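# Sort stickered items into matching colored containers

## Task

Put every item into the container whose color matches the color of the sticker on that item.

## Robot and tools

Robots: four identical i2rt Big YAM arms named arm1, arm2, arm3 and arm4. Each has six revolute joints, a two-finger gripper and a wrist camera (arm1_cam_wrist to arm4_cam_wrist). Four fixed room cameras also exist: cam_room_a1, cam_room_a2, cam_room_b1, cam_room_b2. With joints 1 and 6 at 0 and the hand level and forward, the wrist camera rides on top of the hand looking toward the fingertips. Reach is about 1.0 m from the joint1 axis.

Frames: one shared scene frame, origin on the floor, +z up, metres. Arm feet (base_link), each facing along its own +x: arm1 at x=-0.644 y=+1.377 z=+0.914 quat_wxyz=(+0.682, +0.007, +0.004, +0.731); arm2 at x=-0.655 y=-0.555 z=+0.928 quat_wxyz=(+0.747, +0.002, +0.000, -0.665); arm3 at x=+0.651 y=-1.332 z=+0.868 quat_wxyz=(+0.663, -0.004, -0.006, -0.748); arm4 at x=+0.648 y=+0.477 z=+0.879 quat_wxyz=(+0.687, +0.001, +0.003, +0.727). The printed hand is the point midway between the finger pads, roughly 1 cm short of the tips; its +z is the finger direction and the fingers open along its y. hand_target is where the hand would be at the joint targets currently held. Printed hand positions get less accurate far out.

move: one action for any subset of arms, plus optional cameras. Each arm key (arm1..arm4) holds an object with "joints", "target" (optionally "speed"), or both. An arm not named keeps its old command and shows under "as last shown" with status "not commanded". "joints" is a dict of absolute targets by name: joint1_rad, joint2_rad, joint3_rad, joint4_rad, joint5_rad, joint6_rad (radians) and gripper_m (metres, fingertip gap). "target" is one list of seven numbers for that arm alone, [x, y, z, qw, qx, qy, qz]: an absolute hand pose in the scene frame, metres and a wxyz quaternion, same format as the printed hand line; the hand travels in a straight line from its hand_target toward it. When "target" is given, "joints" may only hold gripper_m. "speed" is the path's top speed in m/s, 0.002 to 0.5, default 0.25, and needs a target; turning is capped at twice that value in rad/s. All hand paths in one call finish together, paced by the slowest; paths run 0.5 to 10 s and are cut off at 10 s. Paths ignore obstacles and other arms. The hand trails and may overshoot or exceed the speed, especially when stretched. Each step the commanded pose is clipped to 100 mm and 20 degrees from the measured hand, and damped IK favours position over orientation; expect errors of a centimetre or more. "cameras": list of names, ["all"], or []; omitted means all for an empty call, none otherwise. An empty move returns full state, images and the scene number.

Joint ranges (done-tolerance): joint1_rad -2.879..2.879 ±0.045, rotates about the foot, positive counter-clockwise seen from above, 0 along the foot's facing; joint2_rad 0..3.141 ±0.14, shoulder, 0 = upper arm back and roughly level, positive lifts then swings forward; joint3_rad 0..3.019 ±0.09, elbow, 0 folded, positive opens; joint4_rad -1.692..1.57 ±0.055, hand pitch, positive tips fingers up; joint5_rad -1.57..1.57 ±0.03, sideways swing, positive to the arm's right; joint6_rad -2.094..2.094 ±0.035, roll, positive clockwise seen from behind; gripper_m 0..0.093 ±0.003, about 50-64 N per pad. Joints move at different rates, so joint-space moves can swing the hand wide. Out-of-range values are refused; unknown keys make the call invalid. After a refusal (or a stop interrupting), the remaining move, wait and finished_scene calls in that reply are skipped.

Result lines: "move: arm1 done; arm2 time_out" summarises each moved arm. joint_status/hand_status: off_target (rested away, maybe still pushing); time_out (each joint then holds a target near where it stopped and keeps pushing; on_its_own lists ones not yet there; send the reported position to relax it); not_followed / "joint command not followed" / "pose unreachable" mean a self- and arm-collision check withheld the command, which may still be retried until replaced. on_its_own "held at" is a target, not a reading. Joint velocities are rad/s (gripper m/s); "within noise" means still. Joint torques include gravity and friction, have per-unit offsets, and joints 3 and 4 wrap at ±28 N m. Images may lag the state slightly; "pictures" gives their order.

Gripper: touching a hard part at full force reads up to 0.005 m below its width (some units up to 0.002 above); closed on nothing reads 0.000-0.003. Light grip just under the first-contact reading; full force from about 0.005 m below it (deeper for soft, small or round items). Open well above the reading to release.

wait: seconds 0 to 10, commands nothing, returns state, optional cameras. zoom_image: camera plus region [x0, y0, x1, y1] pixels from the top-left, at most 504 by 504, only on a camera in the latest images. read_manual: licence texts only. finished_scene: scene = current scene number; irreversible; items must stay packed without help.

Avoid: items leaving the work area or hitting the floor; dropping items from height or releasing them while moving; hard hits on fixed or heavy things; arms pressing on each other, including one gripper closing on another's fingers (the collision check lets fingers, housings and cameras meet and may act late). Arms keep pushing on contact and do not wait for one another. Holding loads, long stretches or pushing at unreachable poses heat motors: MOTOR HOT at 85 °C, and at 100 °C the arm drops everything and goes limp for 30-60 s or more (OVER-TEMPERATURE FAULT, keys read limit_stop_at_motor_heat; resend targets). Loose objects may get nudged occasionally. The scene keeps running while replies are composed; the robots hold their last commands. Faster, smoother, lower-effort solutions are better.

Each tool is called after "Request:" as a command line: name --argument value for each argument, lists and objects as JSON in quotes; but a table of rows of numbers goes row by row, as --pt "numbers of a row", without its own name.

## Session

Request:
move --arm1 '{"joints": {"joint1_rad": 1.6, "joint2_rad": 0.9, "joint3_rad": 1.1, "joint4_rad": -1.1, "joint5_rad": 0, "joint6_rad": 0}}' --arm2 '{"joints": {"joint1_rad": -1.4, "joint2_rad": 0.9, "joint3_rad": 1.1, "joint4_rad": -1.1, "joint5_rad": 0, "joint6_rad": 0}}' --arm3 '{"joints": {"joint1_rad": 1.5, "joint2_rad": 0.9, "joint3_rad": 1.1, "joint4_rad": -1.1, "joint5_rad": 0, "joint6_rad": 0}}' --arm4 '{"joints": {"joint1_rad": -1.5, "joint2_rad": 0.9, "joint3_rad": 1.1, "joint4_rad": -1.1, "joint5_rad": 0, "joint6_rad": 0}}' --cameras '["all"]'

Scene clock: 1.83 s.
Joint torques (N m): arm1=[-1.73 -2.2 15.17 1.72 0.08 -0.02] | arm2=[0.5 -6.36 13.65 1.98 -0.04 -0.08] | arm3=[1.9 -5.54 11.4 1.61 0.12 -0.1] | arm4=[0.79 -5.71 11.66 1.33 0.07 0.13]
Motor temperatures (°C): arm1=[20 23 27 23 21 21 21] | arm2=[23 24 26 22 22 20 23] | arm3=[24 23 24 23 24 23 23] | arm4=[22 21 24 22 24 21 24]
Heat: arm1: hottest joint3_rad 27 °C; arm2: hottest joint3_rad 26 °C; arm3: hottest joint1_rad 24 °C; arm4: hottest joint3_rad 24 °C.
move: arm1 done; arm2 done; arm3 done; arm4 done
Joint velocities: within noise
arm1.joint_positions: joint1_rad=+1.596 joint2_rad=+0.900 joint3_rad=+1.058 joint4_rad=-1.108 joint5_rad=-0.002 joint6_rad=+0.007 gripper_m=+0.09398
arm1.joint_status: all done
arm1.hand: x=-0.9980 y=+1.3426 z=+1.2470 quat_wxyz=(+0.015, +0.949, +0.042, -0.312) (m; scene frame)
arm1.hand_target: x=-1.0045 y=+1.3409 z=+1.2706 quat_wxyz=(+0.014, +0.941, +0.047, -0.336) (m; scene frame)
arm1.hand_status: not commanded
arm2.joint_positions: joint1_rad=-1.398 joint2_rad=+0.905 joint3_rad=+1.076 joint4_rad=-1.100 joint5_rad=+0.000 joint6_rad=+0.015 gripper_m=+0.09399
arm2.joint_status: all done
arm2.hand: x=-1.0068 y=-0.6603 z=+1.2637 quat_wxyz=(-0.046, -0.940, -0.130, +0.311) (m; scene frame)
arm2.hand_target: x=-1.0089 y=-0.6605 z=+1.2781 quat_wxyz=(-0.046, -0.935, -0.136, +0.325) (m; scene frame)
arm2.hand_status: not commanded
arm3.joint_positions: joint1_rad=+1.491 joint2_rad=+0.906 joint3_rad=+1.081 joint4_rad=-1.109 joint5_rad=-0.002 joint6_rad=+0.006 gripper_m=+0.09398
arm3.joint_status: all done
arm3.hand: x=+1.0085 y=-1.3997 z=+1.2064 quat_wxyz=(-0.313, -0.095, -0.944, +0.036) (m; scene frame)
arm3.hand_target: x=+1.0118 y=-1.3974 z=+1.2198 quat_wxyz=(-0.329, -0.088, -0.940, +0.038) (m; scene frame)
arm3.hand_status: not commanded
arm4.joint_positions: joint1_rad=-1.499 joint2_rad=+0.906 joint3_rad=+1.065 joint4_rad=-1.111 joint5_rad=+0.001 joint6_rad=-0.013 gripper_m=+0.09398
arm4.joint_status: all done
arm4.hand: x=+1.0093 y=+0.5241 z=+1.2059 quat_wxyz=(-0.301, +0.067, -0.951, -0.016) (m; scene frame)
arm4.hand_target: x=+1.0149 y=+0.5248 z=+1.2283 quat_wxyz=(-0.326, +0.061, -0.943, -0.019) (m; scene frame)
arm4.hand_status: not commanded
pictures: arm1_cam_wrist, arm2_cam_wrist, arm3_cam_wrist, arm4_cam_wrist, cam_room_a1, cam_room_a2, cam_room_b1, cam_room_b2
Images, in order (width x height): arm1_cam_wrist 672x504, arm2_cam_wrist 672x504, arm3_cam_wrist 672x504, arm4_cam_wrist 672x504, cam_room_a1 672x504, cam_room_a2 672x504, cam_room_b1 672x504, cam_room_b2 672x504.

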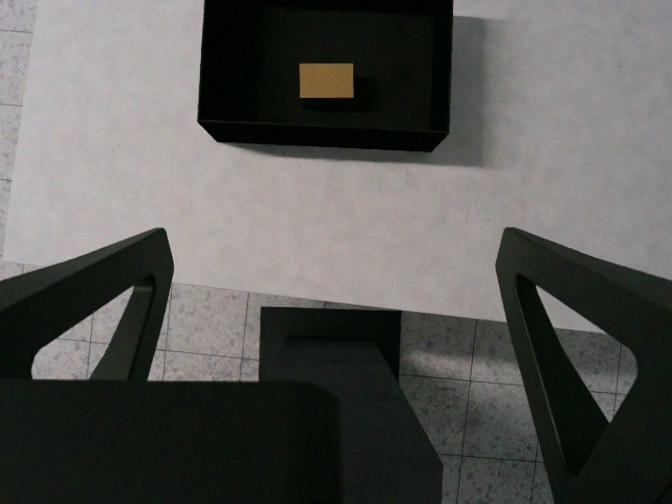

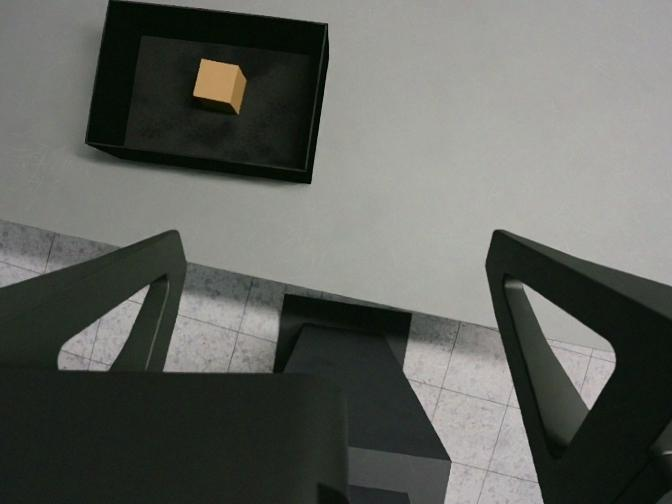

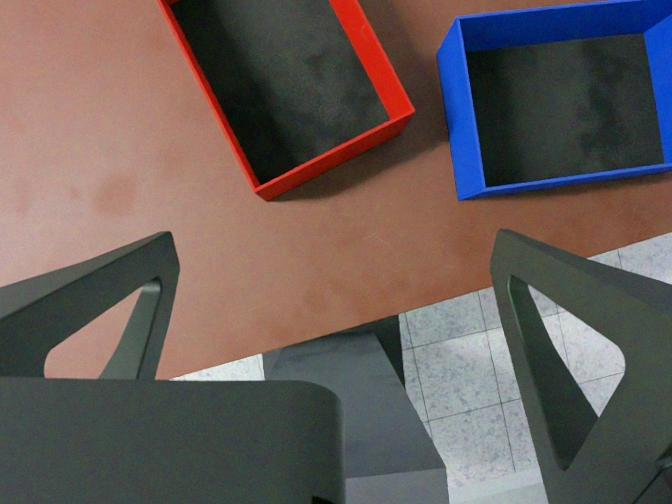

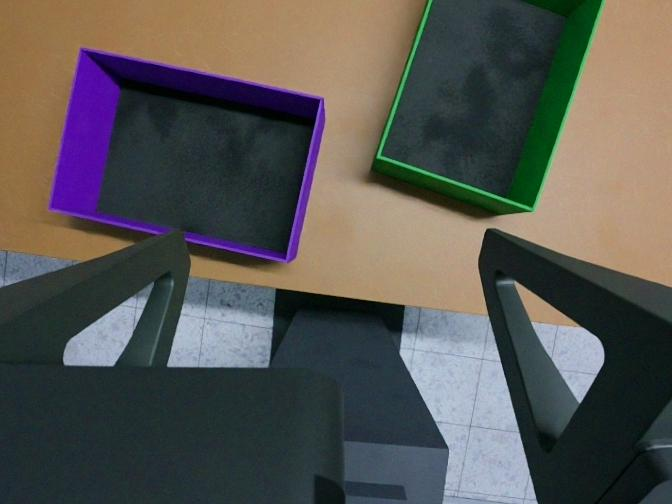

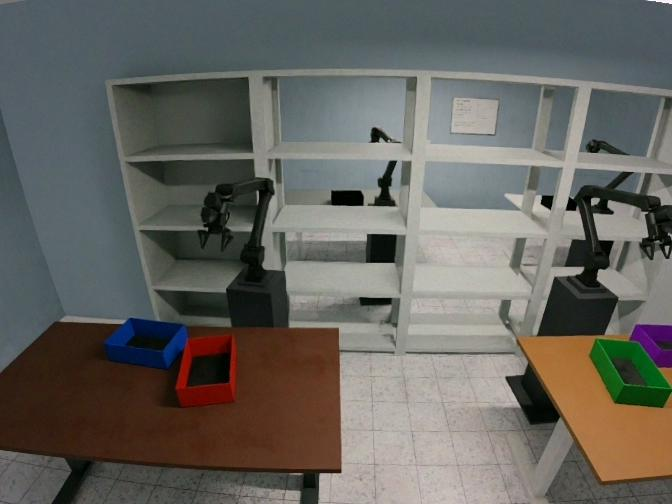

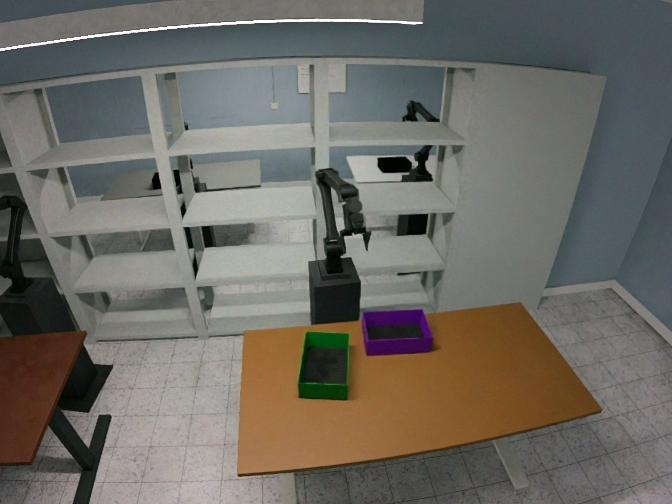

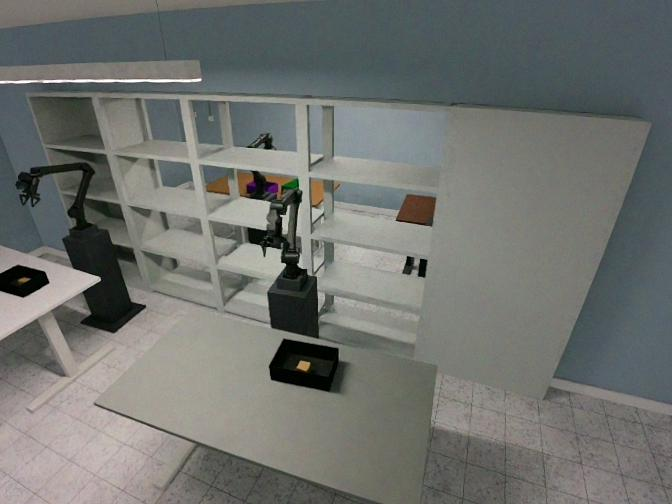

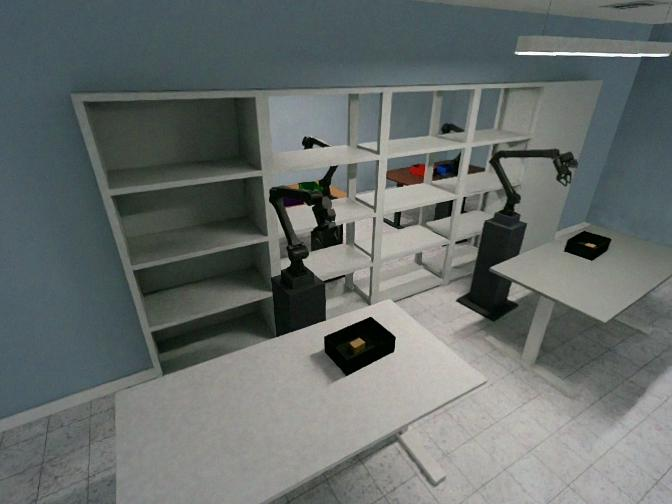

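Request:
zoom_image --camera "arm1_cam_wrist" --region '[270, 40, 390, 130]'

Request:
zoom_image --camera "arm2_cam_wrist" --region '[160, 40, 280, 130]'

Request:
zoom_image --camera "cam_room_b1" --region '[265, 335, 345, 395]'

Request:
zoom_image --camera "cam_room_b2" --region '[315, 315, 405, 380]'

Request:
zoom_image --camera "cam_room_b2" --region '[555, 225, 625, 275]'

Scaled by 4.200.

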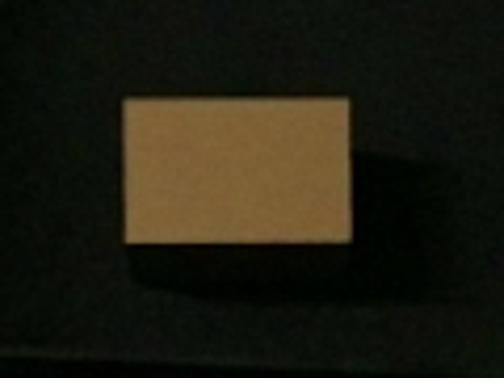

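Scaled by 4.200.

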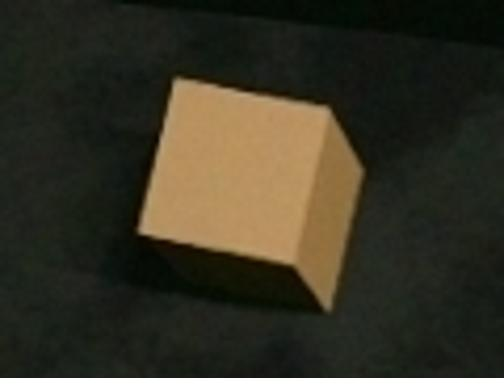

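Scaled by 6.300.

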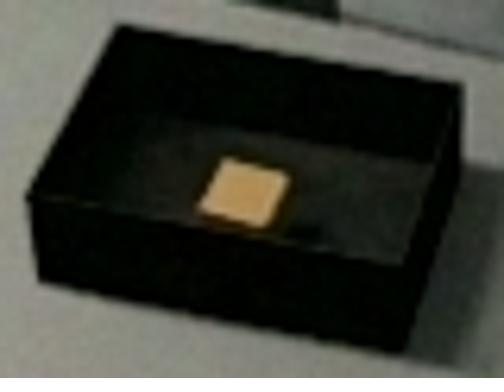

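Scaled by 5.600.

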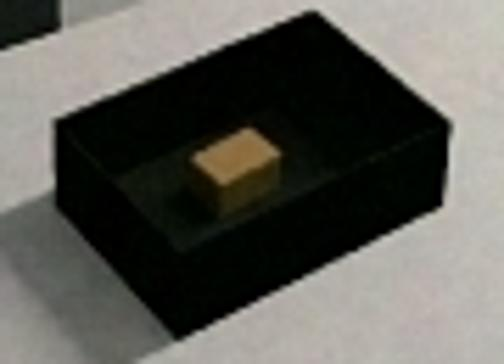

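Scaled by 7.200.

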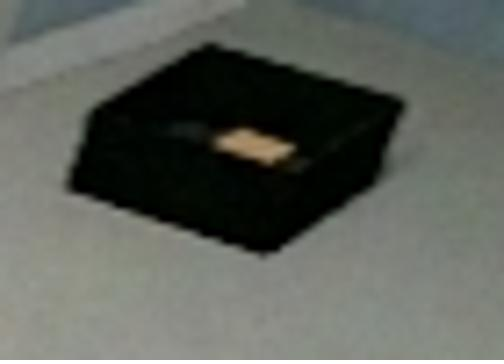

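Request:
move --arm1 '{"target": [-1.237, 1.317, 0.885, -0.0061, -0.9903, -0.0467, 0.1304]}' --arm2 '{"target": [-1.200, -0.905, 0.885, -0.0057, -0.9904, -0.0432, 0.1304]}' --cameras '["arm1_cam_wrist", "arm2_cam_wrist"]'

Scene clock: 40.90 s.
Joint torques (N m): arm1=[-1.44 -15.15 12.62 0.9 0 0.03] | arm2=[1.32 -20.6 13.05 0.61 0 0.21] | arm3=[1.9 -5.6 11.37 1.63 0.12 -0.11] | arm4=[0.56 -5.71 11.75 1.4 0.06 0.15]
Motor temperatures (°C): arm1=[20 23 35 23 21 21 21] | arm2=[23 24 31 22 22 20 23] | arm3=[24 23 26 23 24 23 23] | arm4=[22 22 30 22 24 21 24]
Heat: arm1: hottest joint3_rad 35 °C; arm2: hottest joint3_rad 31 °C; arm3: hottest joint3_rad 26 °C; arm4: hottest joint3_rad 30 °C.
move: arm1 off_target; arm2 off_target
Joint velocities: within noise
arm1.joint_positions: joint1_rad=+1.596 joint2_rad=+2.000 joint3_rad=+1.255 joint4_rad=-0.636 joint5_rad=-0.002 joint6_rad=+0.007 gripper_m=+0.09398
arm1.joint_status: not commanded
arm1.hand: x=-1.2108 y=+1.3240 z=+0.8667 quat_wxyz=(+0.004, +0.994, +0.044, -0.102) (m; scene frame)
arm1.hand_target: x=-1.2357 y=+1.3171 z=+0.8857 quat_wxyz=(+0.006, +0.990, +0.047, -0.130) (m; scene frame)
arm1.hand_status: off_target (0.033 m and 3.3 deg from the pose sent, 0.434 m and 21.4 deg at the start)
arm2.joint_positions: joint1_rad=-1.088 joint2_rad=+2.100 joint3_rad=+1.457 joint4_rad=-0.714 joint5_rad=+0.130 joint6_rad=+0.489 gripper_m=+0.09399
arm2.joint_status: not commanded
arm2.hand: x=-1.1880 y=-0.8914 z=+0.8792 quat_wxyz=(+0.002, -0.991, -0.048, +0.124) (m; scene frame)
arm2.hand_target: x=-1.1993 y=-0.9047 z=+0.8853 quat_wxyz=(-0.006, -0.990, -0.043, +0.131) (m; scene frame)
arm2.hand_status: off_target (0.019 m and 1.3 deg from the pose sent, 0.490 m and 24.1 deg at the start)
arm3, arm4: as last shown
pictures: arm1_cam_wrist, arm2_cam_wrist
Images, in order (width x height): arm1_cam_wrist 672x504, arm2_cam_wrist 672x504.

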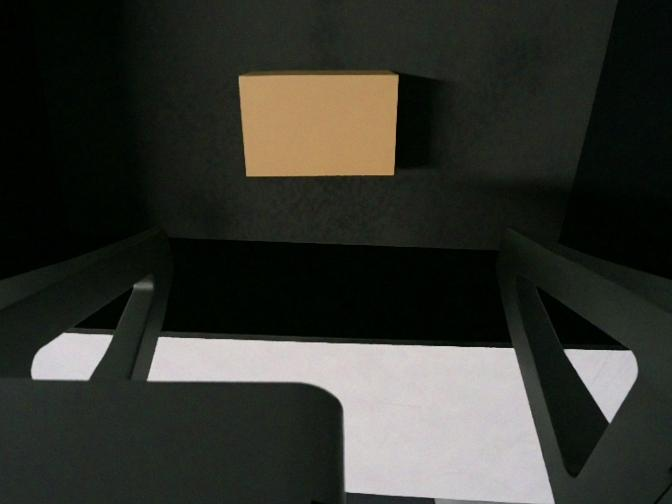

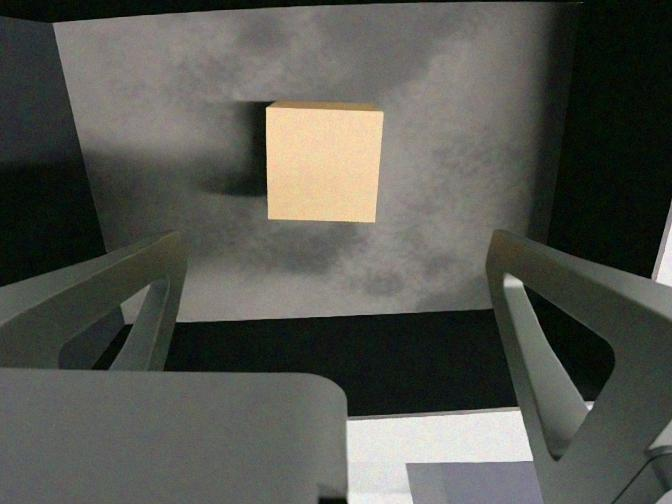

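Request:
move --arm1 '{"target": [-1.238, 1.312, 0.733, -0.0061, -0.9903, -0.0467, 0.1304], "speed": 0.15}' --arm2 '{"target": [-1.1915, -0.905, 0.731, -0.0057, -0.9904, -0.0432, 0.1304], "speed": 0.15}' --cameras '["arm1_cam_wrist", "arm2_cam_wrist"]'

Scene clock: 60.73 s.
Joint torques (N m): arm1=[-1.38 -14.62 9.33 1.26 0.07 0.11] | arm2=[1.55 -20.66 9.8 1.68 0.15 0.19] | arm3=[1.73 -5.54 11.37 1.63 0.12 -0.11] | arm4=[0.73 -5.54 11.71 1.25 0.08 0.16]
Motor temperatures (°C): arm1=[20 24 35 23 21 21 21] | arm2=[23 24 32 22 22 20 23] | arm3=[24 23 27 23 24 23 23] | arm4=[22 22 32 22 24 21 24]
Heat: arm1: hottest joint3_rad 35 °C; arm2: hottest joint3_rad 32 °C; arm3: hottest joint3_rad 27 °C; arm4: hottest joint3_rad 32 °C.
move: arm1 off_target; arm2 off_target
Joint velocities: within noise
arm1.joint_positions: joint1_rad=+1.604 joint2_rad=+2.277 joint3_rad=+1.272 joint4_rad=-0.350 joint5_rad=-0.002 joint6_rad=+0.012 gripper_m=+0.09396
arm1.joint_status: not commanded
arm1.hand: x=-1.2205 y=+1.3190 z=+0.7326 quat_wxyz=(+0.005, +0.992, +0.045, -0.115) (m; scene frame)
arm1.hand_target: x=-1.2373 y=+1.3119 z=+0.7335 quat_wxyz=(+0.006, +0.990, +0.047, -0.130) (m; scene frame)
arm1.hand_status: off_target (0.019 m and 1.8 deg from the pose sent, 0.137 m and 3.3 deg at the start)
arm2.joint_positions: joint1_rad=-1.083 joint2_rad=+2.353 joint3_rad=+1.461 joint4_rad=-0.463 joint5_rad=+0.129 joint6_rad=+0.500 gripper_m=+0.09399
arm2.joint_status: not commanded
arm2.hand: x=-1.1857 y=-0.8939 z=+0.7394 quat_wxyz=(+0.000, -0.991, -0.045, +0.124) (m; scene frame)
arm2.hand_target: x=-1.1910 y=-0.9047 z=+0.7313 quat_wxyz=(-0.006, -0.991, -0.043, +0.130) (m; scene frame)
arm2.hand_status: off_target (0.015 m and 1.0 deg from the pose sent, 0.149 m and 1.3 deg at the start)
arm3, arm4: as last shown
pictures: arm1_cam_wrist, arm2_cam_wrist
Images, in order (width x height): arm1_cam_wrist 672x504, arm2_cam_wrist 672x504.

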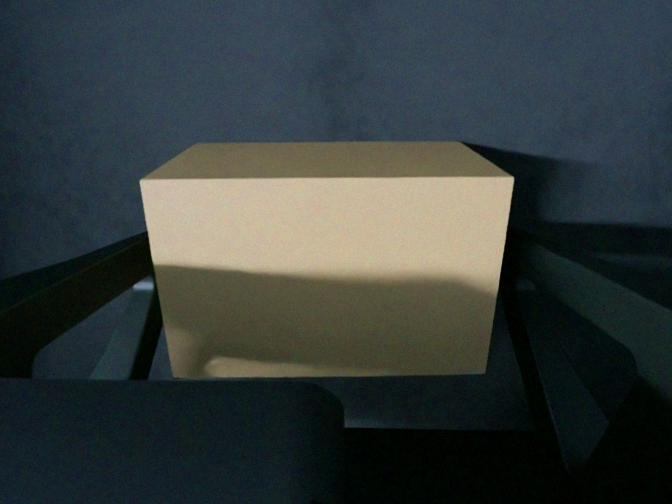

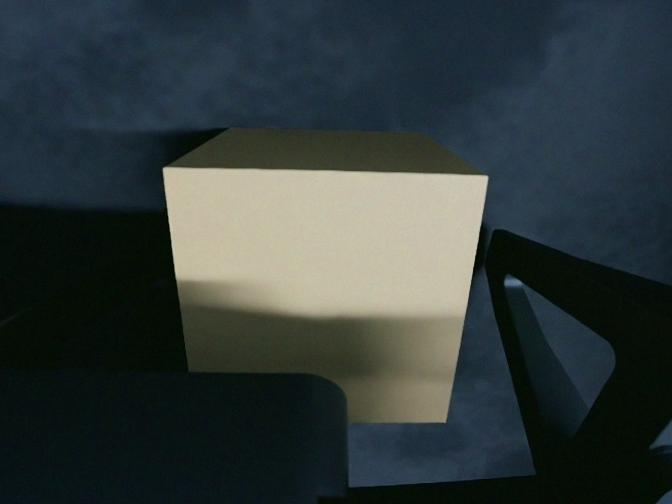

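Request:
move --arm1 '{"joints": {"gripper_m": 0.055}}' --arm2 '{"joints": {"gripper_m": 0.045}}'

Request:
move --arm1 '{"target": [-1.230, 1.312, 0.97, -0.0061, -0.9903, -0.0467, 0.1304], "speed": 0.25}' --arm2 '{"target": [-1.186, -0.902, 0.97, -0.0057, -0.9904, -0.0432, 0.1304], "speed": 0.25}'

Request:
move --arm1 '{"joints": {"joint1_rad": 1.6, "joint2_rad": 0.9, "joint3_rad": 1.1, "joint4_rad": 0.5, "joint5_rad": 0.0, "joint6_rad": 0.0}}' --arm2 '{"joints": {"joint1_rad": -1.4, "joint2_rad": 0.9, "joint3_rad": 1.1, "joint4_rad": 0.5, "joint5_rad": 0.0, "joint6_rad": 0.0}}' --cameras '["arm1_cam_wrist", "arm2_cam_wrist", "cam_room_b1", "cam_room_b2"]'

Request:
zoom_image --camera "cam_room_b1" --region '[200, 170, 340, 280]'

Request:
zoom_image --camera "cam_room_b2" --region '[260, 160, 400, 270]'

Scene clock: 70.50 s.
Joint torques (N m): arm1=[-1.38 -15.5 9.35 1.29 0.09 0.04] | arm2=[1.44 -20.54 9.74 1.66 0.17 0.18] | arm3=[1.79 -5.6 11.38 1.62 0.11 -0.11] | arm4=[0.67 -6.18 11.73 1.31 0.09 0.15]
Motor temperatures (°C): arm1=[20 24 35 23 21 21 21] | arm2=[23 25 32 22 22 20 23] | arm3=[24 23 28 23 24 23 23] | arm4=[22 22 33 22 24 21 24]
Heat: arm1: hottest joint3_rad 35 °C; arm2: hottest joint3_rad 32 °C; arm3: hottest joint3_rad 28 °C; arm4: hottest joint3_rad 33 °C.
move: arm1 off_target; arm2 off_target
Joint velocities: within noise
arm1.joint_positions: joint1_rad=+1.604 joint2_rad=+2.277 joint3_rad=+1.272 joint4_rad=-0.350 joint5_rad=-0.002 joint6_rad=+0.012 gripper_m=+0.06903
arm1.joint_status: gripper_m off_target (ended at +0.06906, target +0.05500)
arm1.hand: x=-1.2208 y=+1.3190 z=+0.7327 quat_wxyz=(+0.005, +0.992, +0.045, -0.115) (m; scene frame)
arm1.hand_target: x=-1.2374 y=+1.3119 z=+0.7336 quat_wxyz=(+0.006, +0.990, +0.047, -0.131) (m; scene frame)
arm1.hand_status: not commanded
arm2.joint_positions: joint1_rad=-1.083 joint2_rad=+2.353 joint3_rad=+1.461 joint4_rad=-0.463 joint5_rad=+0.128 joint6_rad=+0.500 gripper_m=+0.05309
arm2.joint_status: gripper_m off_target (ended at +0.05313, target +0.04500)
arm2.hand: x=-1.1857 y=-0.8941 z=+0.7394 quat_wxyz=(-0.001, -0.991, -0.045, +0.124) (m; scene frame)
arm2.hand_target: x=-1.1911 y=-0.9047 z=+0.7313 quat_wxyz=(-0.006, -0.990, -0.043, +0.130) (m; scene frame)
arm2.hand_status: not commanded
arm3, arm4: as last shown
pictures: none

Scene clock: 72.20 s.
Joint torques (N m): arm1=[-0.85 -15.5 13.79 0.44 0.1 0.05] | arm2=[1.49 -21.89 13.89 0.59 0.17 0.18] | arm3=[1.79 -5.6 11.37 1.58 0.12 -0.11] | arm4=[0.67 -5.77 11.78 1.18 0.05 0.15]
Motor temperatures (°C): arm1=[20 24 35 23 21 21 21] | arm2=[23 25 32 22 22 20 23] | arm3=[24 23 28 23 24 23 23] | arm4=[22 22 33 22 24 21 24]
Heat: arm1: hottest joint3_rad 35 °C; arm2: hottest joint3_rad 32 °C; arm3: hottest joint3_rad 28 °C; arm4: hottest joint3_rad 33 °C.
move: arm1 off_target; arm2 off_target
Joint velocities: within noise
arm1.joint_positions: joint1_rad=+1.604 joint2_rad=+1.873 joint3_rad=+1.304 joint4_rad=-0.806 joint5_rad=-0.002 joint6_rad=+0.012 gripper_m=+0.06903
arm1.joint_status: not commanded
arm1.hand: x=-1.2097 y=+1.3192 z=+0.9453 quat_wxyz=(+0.005, +0.993, +0.045, -0.105) (m; scene frame)
arm1.hand_target: x=-1.2288 y=+1.3120 z=+0.9704 quat_wxyz=(+0.006, +0.990, +0.047, -0.131) (m; scene frame)
arm1.hand_status: off_target (0.033 m and 2.9 deg from the pose sent, 0.238 m and 1.8 deg at the start)
arm2.joint_positions: joint1_rad=-1.083 joint2_rad=+1.980 joint3_rad=+1.467 joint4_rad=-0.872 joint5_rad=+0.128 joint6_rad=+0.500 gripper_m=+0.05309
arm2.joint_status: not commanded
arm2.hand: x=-1.1724 y=-0.8853 z=+0.9470 quat_wxyz=(+0.007, -0.993, -0.046, +0.111) (m; scene frame)
arm2.hand_target: x=-1.1850 y=-0.9013 z=+0.9705 quat_wxyz=(-0.006, -0.990, -0.043, +0.131) (m; scene frame)
arm2.hand_status: off_target (0.032 m and 2.7 deg from the pose sent, 0.231 m and 0.9 deg at the start)
arm3, arm4: as last shown
pictures: none

Scene clock: 74.00 s.
Joint torques (N m): arm1=[-2.2 -1.38 13.34 1.98 0.08 -0.04] | arm2=[0.26 -5.07 10.96 2.55 -0.04 -0.08] | arm3=[1.85 -5.6 11.37 1.55 0.13 -0.11] | arm4=[0.91 -5.71 11.81 1.36 0.08 0.16]
Motor temperatures (°C): arm1=[20 24 35 23 21 21 21] | arm2=[23 25 32 22 22 20 23] | arm3=[24 23 28 23 24 23 23] | arm4=[22 22 33 22 24 21 24]
Heat: arm1: hottest joint3_rad 35 °C; arm2: hottest joint3_rad 32 °C; arm3: hottest joint3_rad 28 °C; arm4: hottest joint3_rad 33 °C.
move: arm1 done; arm2 done
Joint velocities: within noise
arm1.joint_positions: joint1_rad=+1.604 joint2_rad=+0.899 joint3_rad=+1.077 joint4_rad=+0.482 joint5_rad=-0.002 joint6_rad=+0.008 gripper_m=+0.06903
arm1.joint_status: all done
arm1.hand: x=-1.0425 y=+1.3336 z=+1.6087 quat_wxyz=(+0.049, +0.433, +0.023, -0.900) (m; scene frame)
arm1.hand_target: x=-1.0347 y=+1.3364 z=+1.6252 quat_wxyz=(+0.044, +0.414, +0.022, -0.909) (m; scene frame)
arm1.hand_status: not commanded
arm2.joint_positions: joint1_rad=-1.395 joint2_rad=+0.895 joint3_rad=+1.105 joint4_rad=+0.482 joint5_rad=+0.001 joint6_rad=+0.015 gripper_m=+0.05309
arm2.joint_status: all done
arm2.hand: x=-1.0422 y=-0.6734 z=+1.6335 quat_wxyz=(-0.138, -0.422, -0.060, +0.894) (m; scene frame)
arm2.hand_target: x=-1.0439 y=-0.6718 z=+1.6320 quat_wxyz=(-0.129, -0.418, -0.062, +0.897) (m; scene frame)
arm2.hand_status: not commanded
arm3, arm4: as last shown
pictures: arm1_cam_wrist, arm2_cam_wrist, cam_room_b1, cam_room_b2
Images, in order (width x height): arm1_cam_wrist 672x504, arm2_cam_wrist 672x504, cam_room_b1 672x504, cam_room_b2 672x504.

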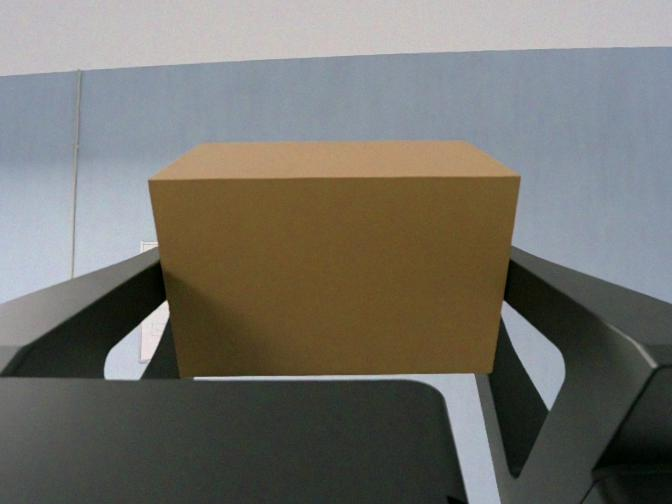

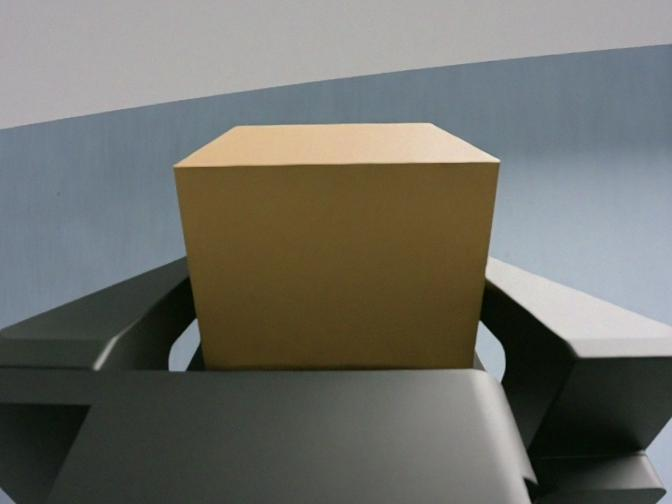

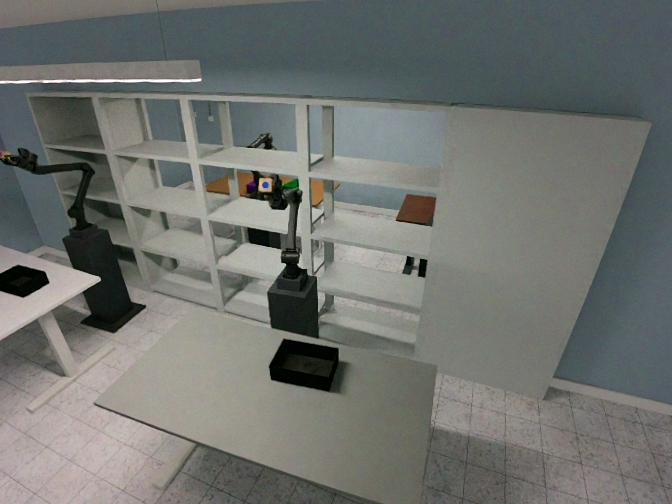

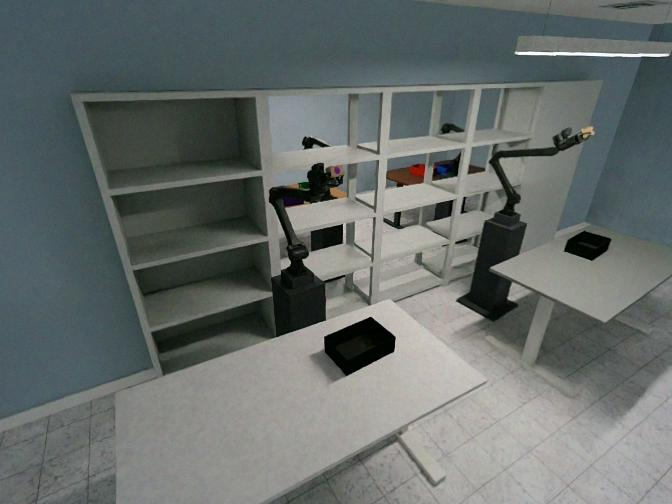

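Scaled by 3.600.

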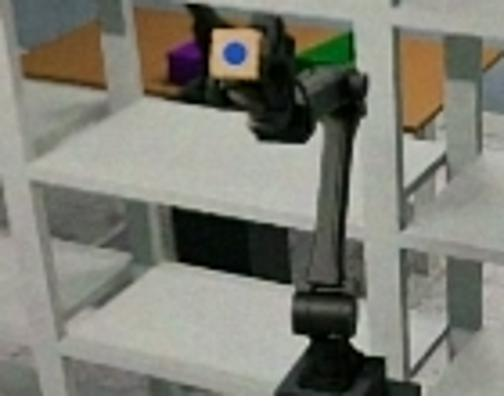

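Scaled by 3.600.

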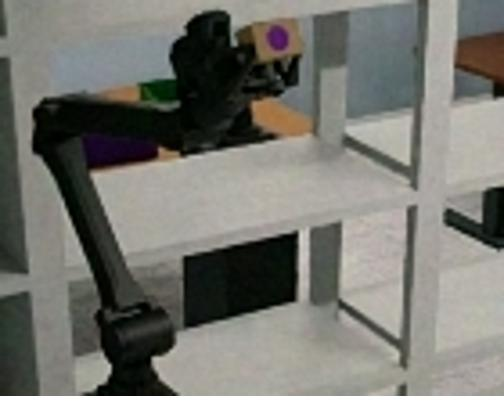

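Request:
move --arm1 '{"joints": {"joint1_rad": -2.249, "joint2_rad": 0.7, "joint3_rad": 1.2, "joint4_rad": -1.4, "joint5_rad": 0.0, "joint6_rad": 0.0}}' --arm2 '{"joints": {"joint1_rad": 0.917, "joint2_rad": 0.7, "joint3_rad": 1.2, "joint4_rad": -1.4, "joint5_rad": 0.0, "joint6_rad": 0.0}}' --arm3 '{"joints": {"joint1_rad": -1.986, "joint2_rad": 0.7, "joint3_rad": 1.2, "joint4_rad": -1.4, "joint5_rad": 0.0, "joint6_rad": 0.0}}' --arm4 '{"joints": {"joint1_rad": 0.885, "joint2_rad": 0.7, "joint3_rad": 1.2, "joint4_rad": -1.4, "joint5_rad": 0.0, "joint6_rad": 0.0}}'

Request:
move --arm1 '{"target": [-0.2995, 1.1367, 1.07, 0.1163, 0.2976, 0.9469, -0.0366], "speed": 0.3}' --arm2 '{"target": [-0.294, -0.770, 1.07, 0.1175, 0.2636, 0.9569, -0.0324], "speed": 0.3}' --cameras '["arm1_cam_wrist", "arm2_cam_wrist"]'

Request:
move --arm1 '{"target": [0.006, 0.924, 1.075, 0.1163, 0.2976, 0.9469, -0.0366], "speed": 0.25}' --arm2 '{"target": [0.006, -0.949, 1.075, 0.1175, 0.2636, 0.9569, -0.0324], "speed": 0.25}'

Request:
move --arm1 '{"target": [0.006, 0.924, 1.006, 0.1163, 0.2976, 0.9469, -0.0366], "speed": 0.12}' --arm2 '{"target": [0.006, -0.949, 0.995, 0.1175, 0.2636, 0.9569, -0.0324], "speed": 0.12}' --cameras '["cam_room_a1", "cam_room_a2", "arm1_cam_wrist", "arm2_cam_wrist"]'

Request:
zoom_image --camera "cam_room_a2" --region '[350, 145, 430, 215]'

Request:
zoom_image --camera "cam_room_a1" --region '[280, 160, 410, 250]'

Scene clock: 90.37 s.
Joint torques (N m): arm1=[-2.08 -0.26 12.52 1.07 -0.08 0.03] | arm2=[1.08 -3.19 12.68 1.48 0.13 -0.06] | arm3=[0.5 -2.08 11.78 0.84 -0.06 -0.09] | arm4=[0.91 -1.08 10.51 0.44 0.16 0.15]
Motor temperatures (°C): arm1=[20 24 35 23 21 21 22] | arm2=[23 25 33 22 22 20 24] | arm3=[24 23 29 23 24 23 23] | arm4=[22 22 34 22 24 21 24]
Heat: arm1: hottest joint3_rad 35 °C; arm2: hottest joint3_rad 33 °C; arm3: hottest joint3_rad 29 °C; arm4: hottest joint3_rad 34 °C.
move: arm1 done; arm2 done; arm3 done; arm4 done
Joint velocities: within noise
arm1.joint_positions: joint1_rad=-2.243 joint2_rad=+0.712 joint3_rad=+1.179 joint4_rad=-1.392 joint5_rad=+0.002 joint6_rad=+0.005 gripper_m=+0.06913
arm1.joint_status: all done
arm1.hand: x=-0.4158 y=+1.2226 z=+1.3134 quat_wxyz=(-0.296, -0.284, -0.907, +0.095) (m; scene frame)
arm1.hand_target: x=-0.4200 y=+1.2239 z=+1.3253 quat_wxyz=(-0.306, -0.283, -0.903, +0.100) (m; scene frame)
arm1.hand_status: not commanded
arm2.joint_positions: joint1_rad=+0.913 joint2_rad=+0.713 joint3_rad=+1.177 joint4_rad=-1.388 joint5_rad=-0.003 joint6_rad=+0.013 gripper_m=+0.05304
arm2.joint_status: all done
arm2.hand: x=-0.4237 y=-0.6960 z=+1.3306 quat_wxyz=(-0.307, -0.259, -0.912, +0.080) (m; scene frame)
arm2.hand_target: x=-0.4281 y=-0.6927 z=+1.3434 quat_wxyz=(-0.318, -0.251, -0.910, +0.086) (m; scene frame)
arm2.hand_status: not commanded
arm3.joint_positions: joint1_rad=-1.975 joint2_rad=+0.707 joint3_rad=+1.168 joint4_rad=-1.391 joint5_rad=+0.002 joint6_rad=+0.004 gripper_m=+0.09402
arm3.joint_status: all done
arm3.hand: x=+0.4188 y=-1.1909 z=+1.2646 quat_wxyz=(+0.076, -0.917, +0.251, +0.302) (m; scene frame)
arm3.hand_target: x=+0.4225 y=-1.1900 z=+1.2805 quat_wxyz=(+0.081, -0.911, +0.252, +0.315) (m; scene frame)
arm3.hand_status: not commanded
arm4.joint_positions: joint1_rad=+0.882 joint2_rad=+0.702 joint3_rad=+1.172 joint4_rad=-1.386 joint5_rad=-0.002 joint6_rad=-0.011 gripper_m=+0.09401
arm4.joint_status: all done
arm4.hand: x=+0.4336 y=+0.6373 z=+1.2826 quat_wxyz=(-0.099, +0.901, -0.290, -0.307) (m; scene frame)
arm4.hand_target: x=+0.4357 y=+0.6352 z=+1.2949 quat_wxyz=(-0.100, +0.897, -0.293, -0.315) (m; scene frame)
arm4.hand_status: not commanded
pictures: none

Scene clock: 92.10 s.
Joint torques (N m): arm1=[-3.43 -8.23 12.11 1.2 -0.02 -0.03] | arm2=[1.38 -12.34 11.34 1.8 0.15 -0.01] | arm3=[0.62 -2.08 11.81 0.81 -0.05 -0.1] | arm4=[0.91 -1.03 10.59 0.47 0.14 0.14]
Motor temperatures (°C): arm1=[20 24 35 23 21 21 22] | arm2=[23 25 33 22 22 20 24] | arm3=[24 23 29 23 24 23 23] | arm4=[22 22 35 22 24 21 24]
Heat: arm1: hottest joint3_rad 35 °C; arm2: hottest joint3_rad 33 °C; arm3: hottest joint3_rad 29 °C; arm4: hottest joint3_rad 35 °C.
move: arm1 off_target; arm2 off_target
Joint velocities: within noise
arm1.joint_positions: joint1_rad=-2.244 joint2_rad=+1.323 joint3_rad=+0.988 joint4_rad=-1.028 joint5_rad=-0.006 joint6_rad=+0.004 gripper_m=+0.06912
arm1.joint_status: not commanded
arm1.hand: x=-0.3065 y=+1.1463 z=+1.0542 quat_wxyz=(-0.092, -0.298, -0.950, +0.029) (m; scene frame)
arm1.hand_target: x=-0.2999 y=+1.1370 z=+1.0702 quat_wxyz=(-0.116, -0.298, -0.947, +0.037) (m; scene frame)
arm1.hand_status: off_target (0.020 m and 3.0 deg from the pose sent, 0.283 m and 22.2 deg at the start)
arm2.joint_positions: joint1_rad=+0.913 joint2_rad=+1.349 joint3_rad=+0.976 joint4_rad=-0.989 joint5_rad=+0.001 joint6_rad=+0.013 gripper_m=+0.05304
arm2.joint_status: not commanded
arm2.hand: x=-0.3028 y=-0.7683 z=+1.0612 quat_wxyz=(-0.101, -0.272, -0.957, +0.026) (m; scene frame)
arm2.hand_target: x=-0.2942 y=-0.7699 z=+1.0701 quat_wxyz=(-0.117, -0.264, -0.957, +0.032) (m; scene frame)
arm2.hand_status: off_target (0.013 m and 2.3 deg from the pose sent, 0.300 m and 23.0 deg at the start)
arm3, arm4: as last shown
pictures: arm1_cam_wrist, arm2_cam_wrist
Images, in order (width x height): arm1_cam_wrist 672x504, arm2_cam_wrist 672x504.

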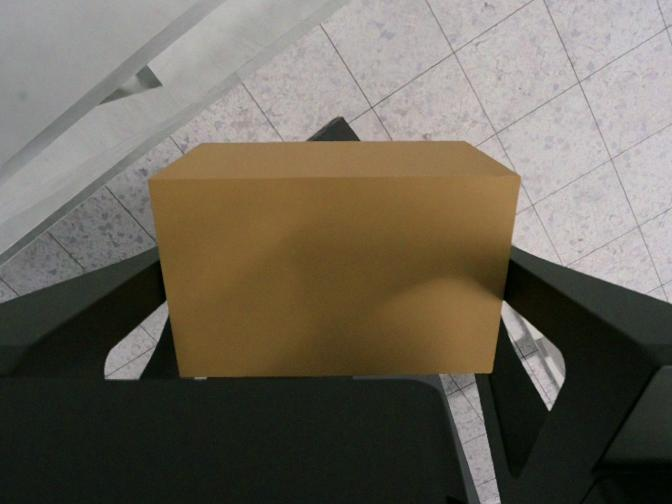

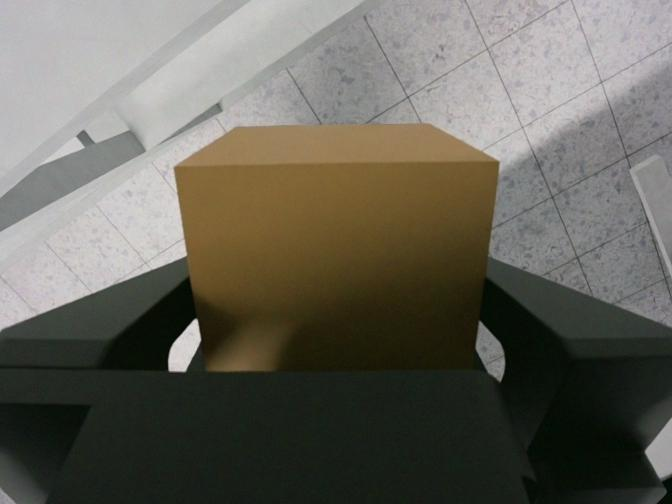

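Scene clock: 94.73 s.
Joint torques (N m): arm1=[-2.78 -20.66 16.79 0.55 0.01 -0.02] | arm2=[1.44 -23.82 16.49 0.7 0.13 -0.04] | arm3=[0.5 -2.02 11.77 0.81 -0.04 -0.1] | arm4=[0.91 -1.26 10.47 0.73 0.13 0.17]
Motor temperatures (°C): arm1=[20 24 35 23 21 21 22] | arm2=[23 25 33 22 22 20 24] | arm3=[24 23 30 23 24 23 23] | arm4=[22 22 35 22 24 21 24]
Heat: arm1: hottest joint3_rad 35 °C; arm2: hottest joint3_rad 33 °C; arm3: hottest joint3_rad 30 °C; arm4: hottest joint3_rad 35 °C.
move: arm1 off_target; arm2 off_target
Joint velocities: within noise
arm1.joint_positions: joint1_rad=-2.244 joint2_rad=+2.409 joint3_rad=+2.579 joint4_rad=-1.522 joint5_rad=-0.006 joint6_rad=+0.004 gripper_m=+0.06912
arm1.joint_status: not commanded
arm1.hand: x=+0.0001 y=+0.9346 z=+1.0591 quat_wxyz=(-0.098, -0.297, -0.949, +0.031) (m; scene frame)
arm1.hand_target: x=+0.0049 y=+0.9247 z=+1.0748 quat_wxyz=(-0.117, -0.297, -0.947, +0.037) (m; scene frame)
arm1.hand_status: off_target (0.020 m and 2.2 deg from the pose sent, 0.384 m and 2.9 deg at the start)
arm2.joint_positions: joint1_rad=+0.913 joint2_rad=+2.276 joint3_rad=+2.300 joint4_rad=-1.370 joint5_rad=+0.001 joint6_rad=+0.013 gripper_m=+0.05304
arm2.joint_status: not commanded
arm2.hand: x=-0.0074 y=-0.9457 z=+1.0702 quat_wxyz=(-0.109, -0.272, -0.956, +0.028) (m; scene frame)
arm2.hand_target: x=+0.0052 y=-0.9485 z=+1.0748 quat_wxyz=(-0.119, -0.264, -0.957, +0.033) (m; scene frame)
arm2.hand_status: off_target (0.015 m and 1.5 deg from the pose sent, 0.358 m and 2.3 deg at the start)
arm3, arm4: as last shown
pictures: none

Scene clock: 95.97 s.
Joint torques (N m): arm1=[-2.2 -23.06 9.89 1.42 -0.01 -0.01] | arm2=[1.2 -24 10.56 1.99 0.11 -0.05] | arm3=[0.44 -1.9 11.73 0.84 -0.05 -0.09] | arm4=[1.38 -1.2 10.5 0.51 0.12 0.16]
Motor temperatures (°C): arm1=[20 24 35 23 21 21 22] | arm2=[23 25 33 22 22 20 24] | arm3=[24 23 30 23 24 23 23] | arm4=[22 22 35 22 24 21 24]
Heat: arm1: hottest joint3_rad 35 °C; arm2: hottest joint3_rad 33 °C; arm3: hottest joint3_rad 30 °C; arm4: hottest joint3_rad 35 °C.
move: arm1 done; arm2 off_target
Joint velocities: within noise
arm1.joint_positions: joint1_rad=-2.244 joint2_rad=+2.403 joint3_rad=+2.417 joint4_rad=-1.340 joint5_rad=-0.007 joint6_rad=+0.004 gripper_m=+0.06911
arm1.joint_status: not commanded
arm1.hand: x=+0.0076 y=+0.9287 z=+1.0025 quat_wxyz=(-0.110, -0.297, -0.948, +0.034) (m; scene frame)
arm1.hand_target: x=+0.0060 y=+0.9241 z=+1.0058 quat_wxyz=(-0.116, -0.298, -0.947, +0.037) (m; scene frame)
arm1.hand_status: done (0.006 m and 0.8 deg from the pose sent, 0.055 m and 2.2 deg at the start)
arm2.joint_positions: joint1_rad=+0.913 joint2_rad=+2.292 joint3_rad=+2.191 joint4_rad=-1.206 joint5_rad=+0.001 joint6_rad=+0.013 gripper_m=+0.05304
arm2.joint_status: not commanded
arm2.hand: x=+0.0023 y=-0.9513 z=+1.0199 quat_wxyz=(-0.127, -0.271, -0.954, +0.033) (m; scene frame)
arm2.hand_target: x=+0.0051 y=-0.9486 z=+0.9951 quat_wxyz=(-0.117, -0.264, -0.957, +0.032) (m; scene frame)
arm2.hand_status: off_target (0.025 m and 1.4 deg from the pose sent, 0.077 m and 1.5 deg at the start)
arm3, arm4: as last shown
pictures: arm1_cam_wrist, arm2_cam_wrist, cam_room_a1, cam_room_a2
Images, in order (width x height): arm1_cam_wrist 672x504, arm2_cam_wrist 672x504, cam_room_a1 672x504, cam_room_a2 672x504.

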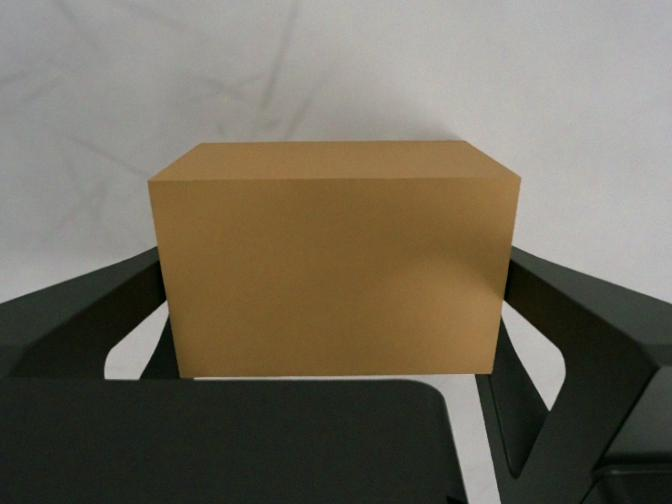

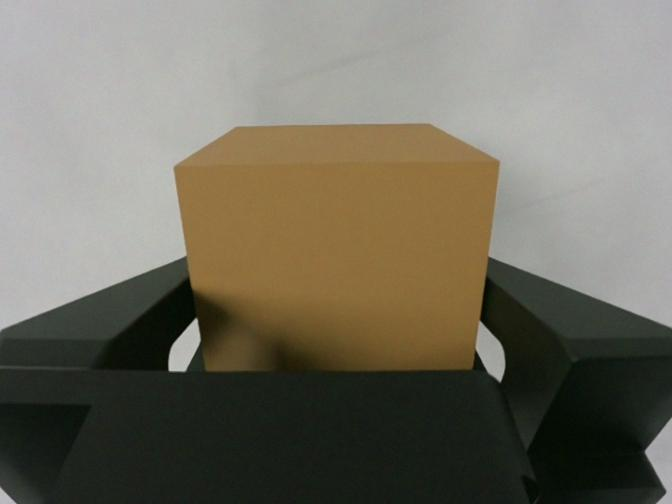

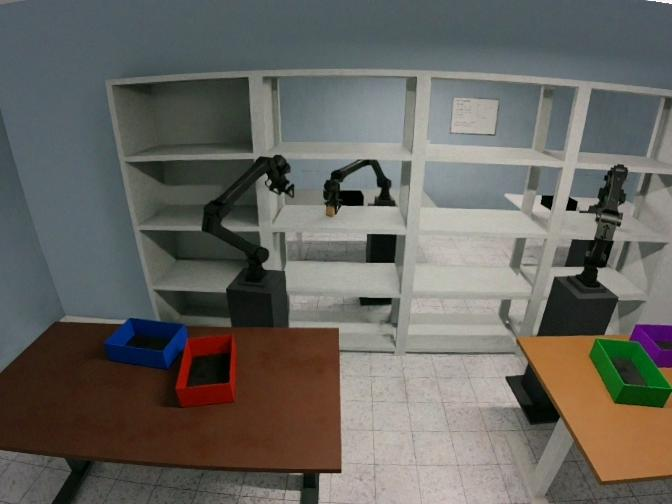

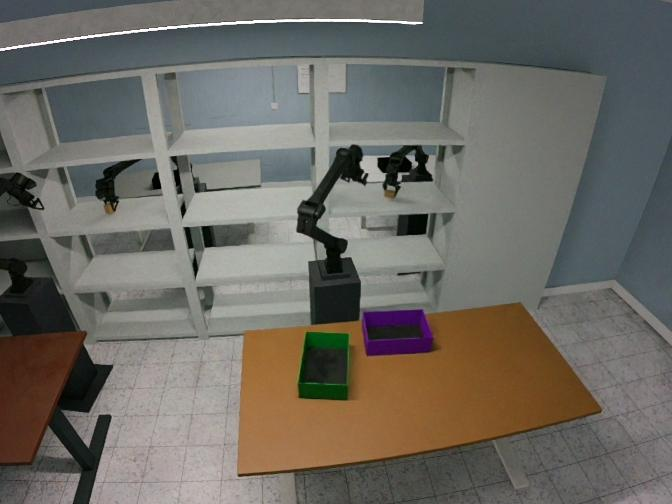

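Scaled by 6.300.

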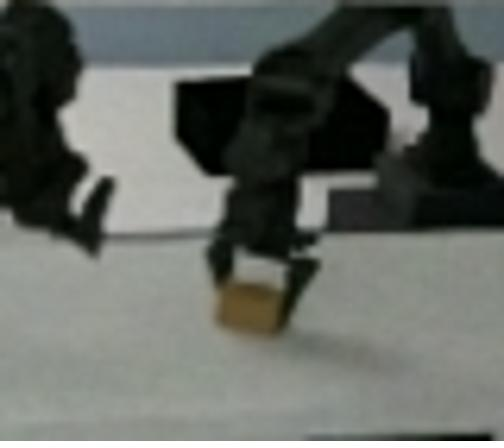

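Scaled by 3.877.

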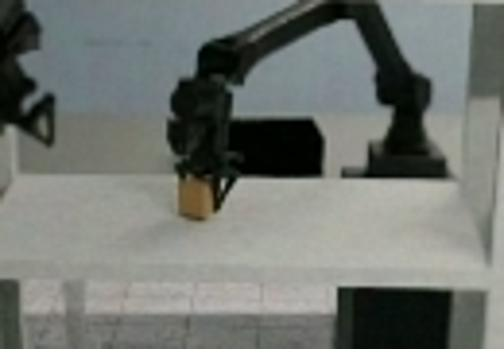

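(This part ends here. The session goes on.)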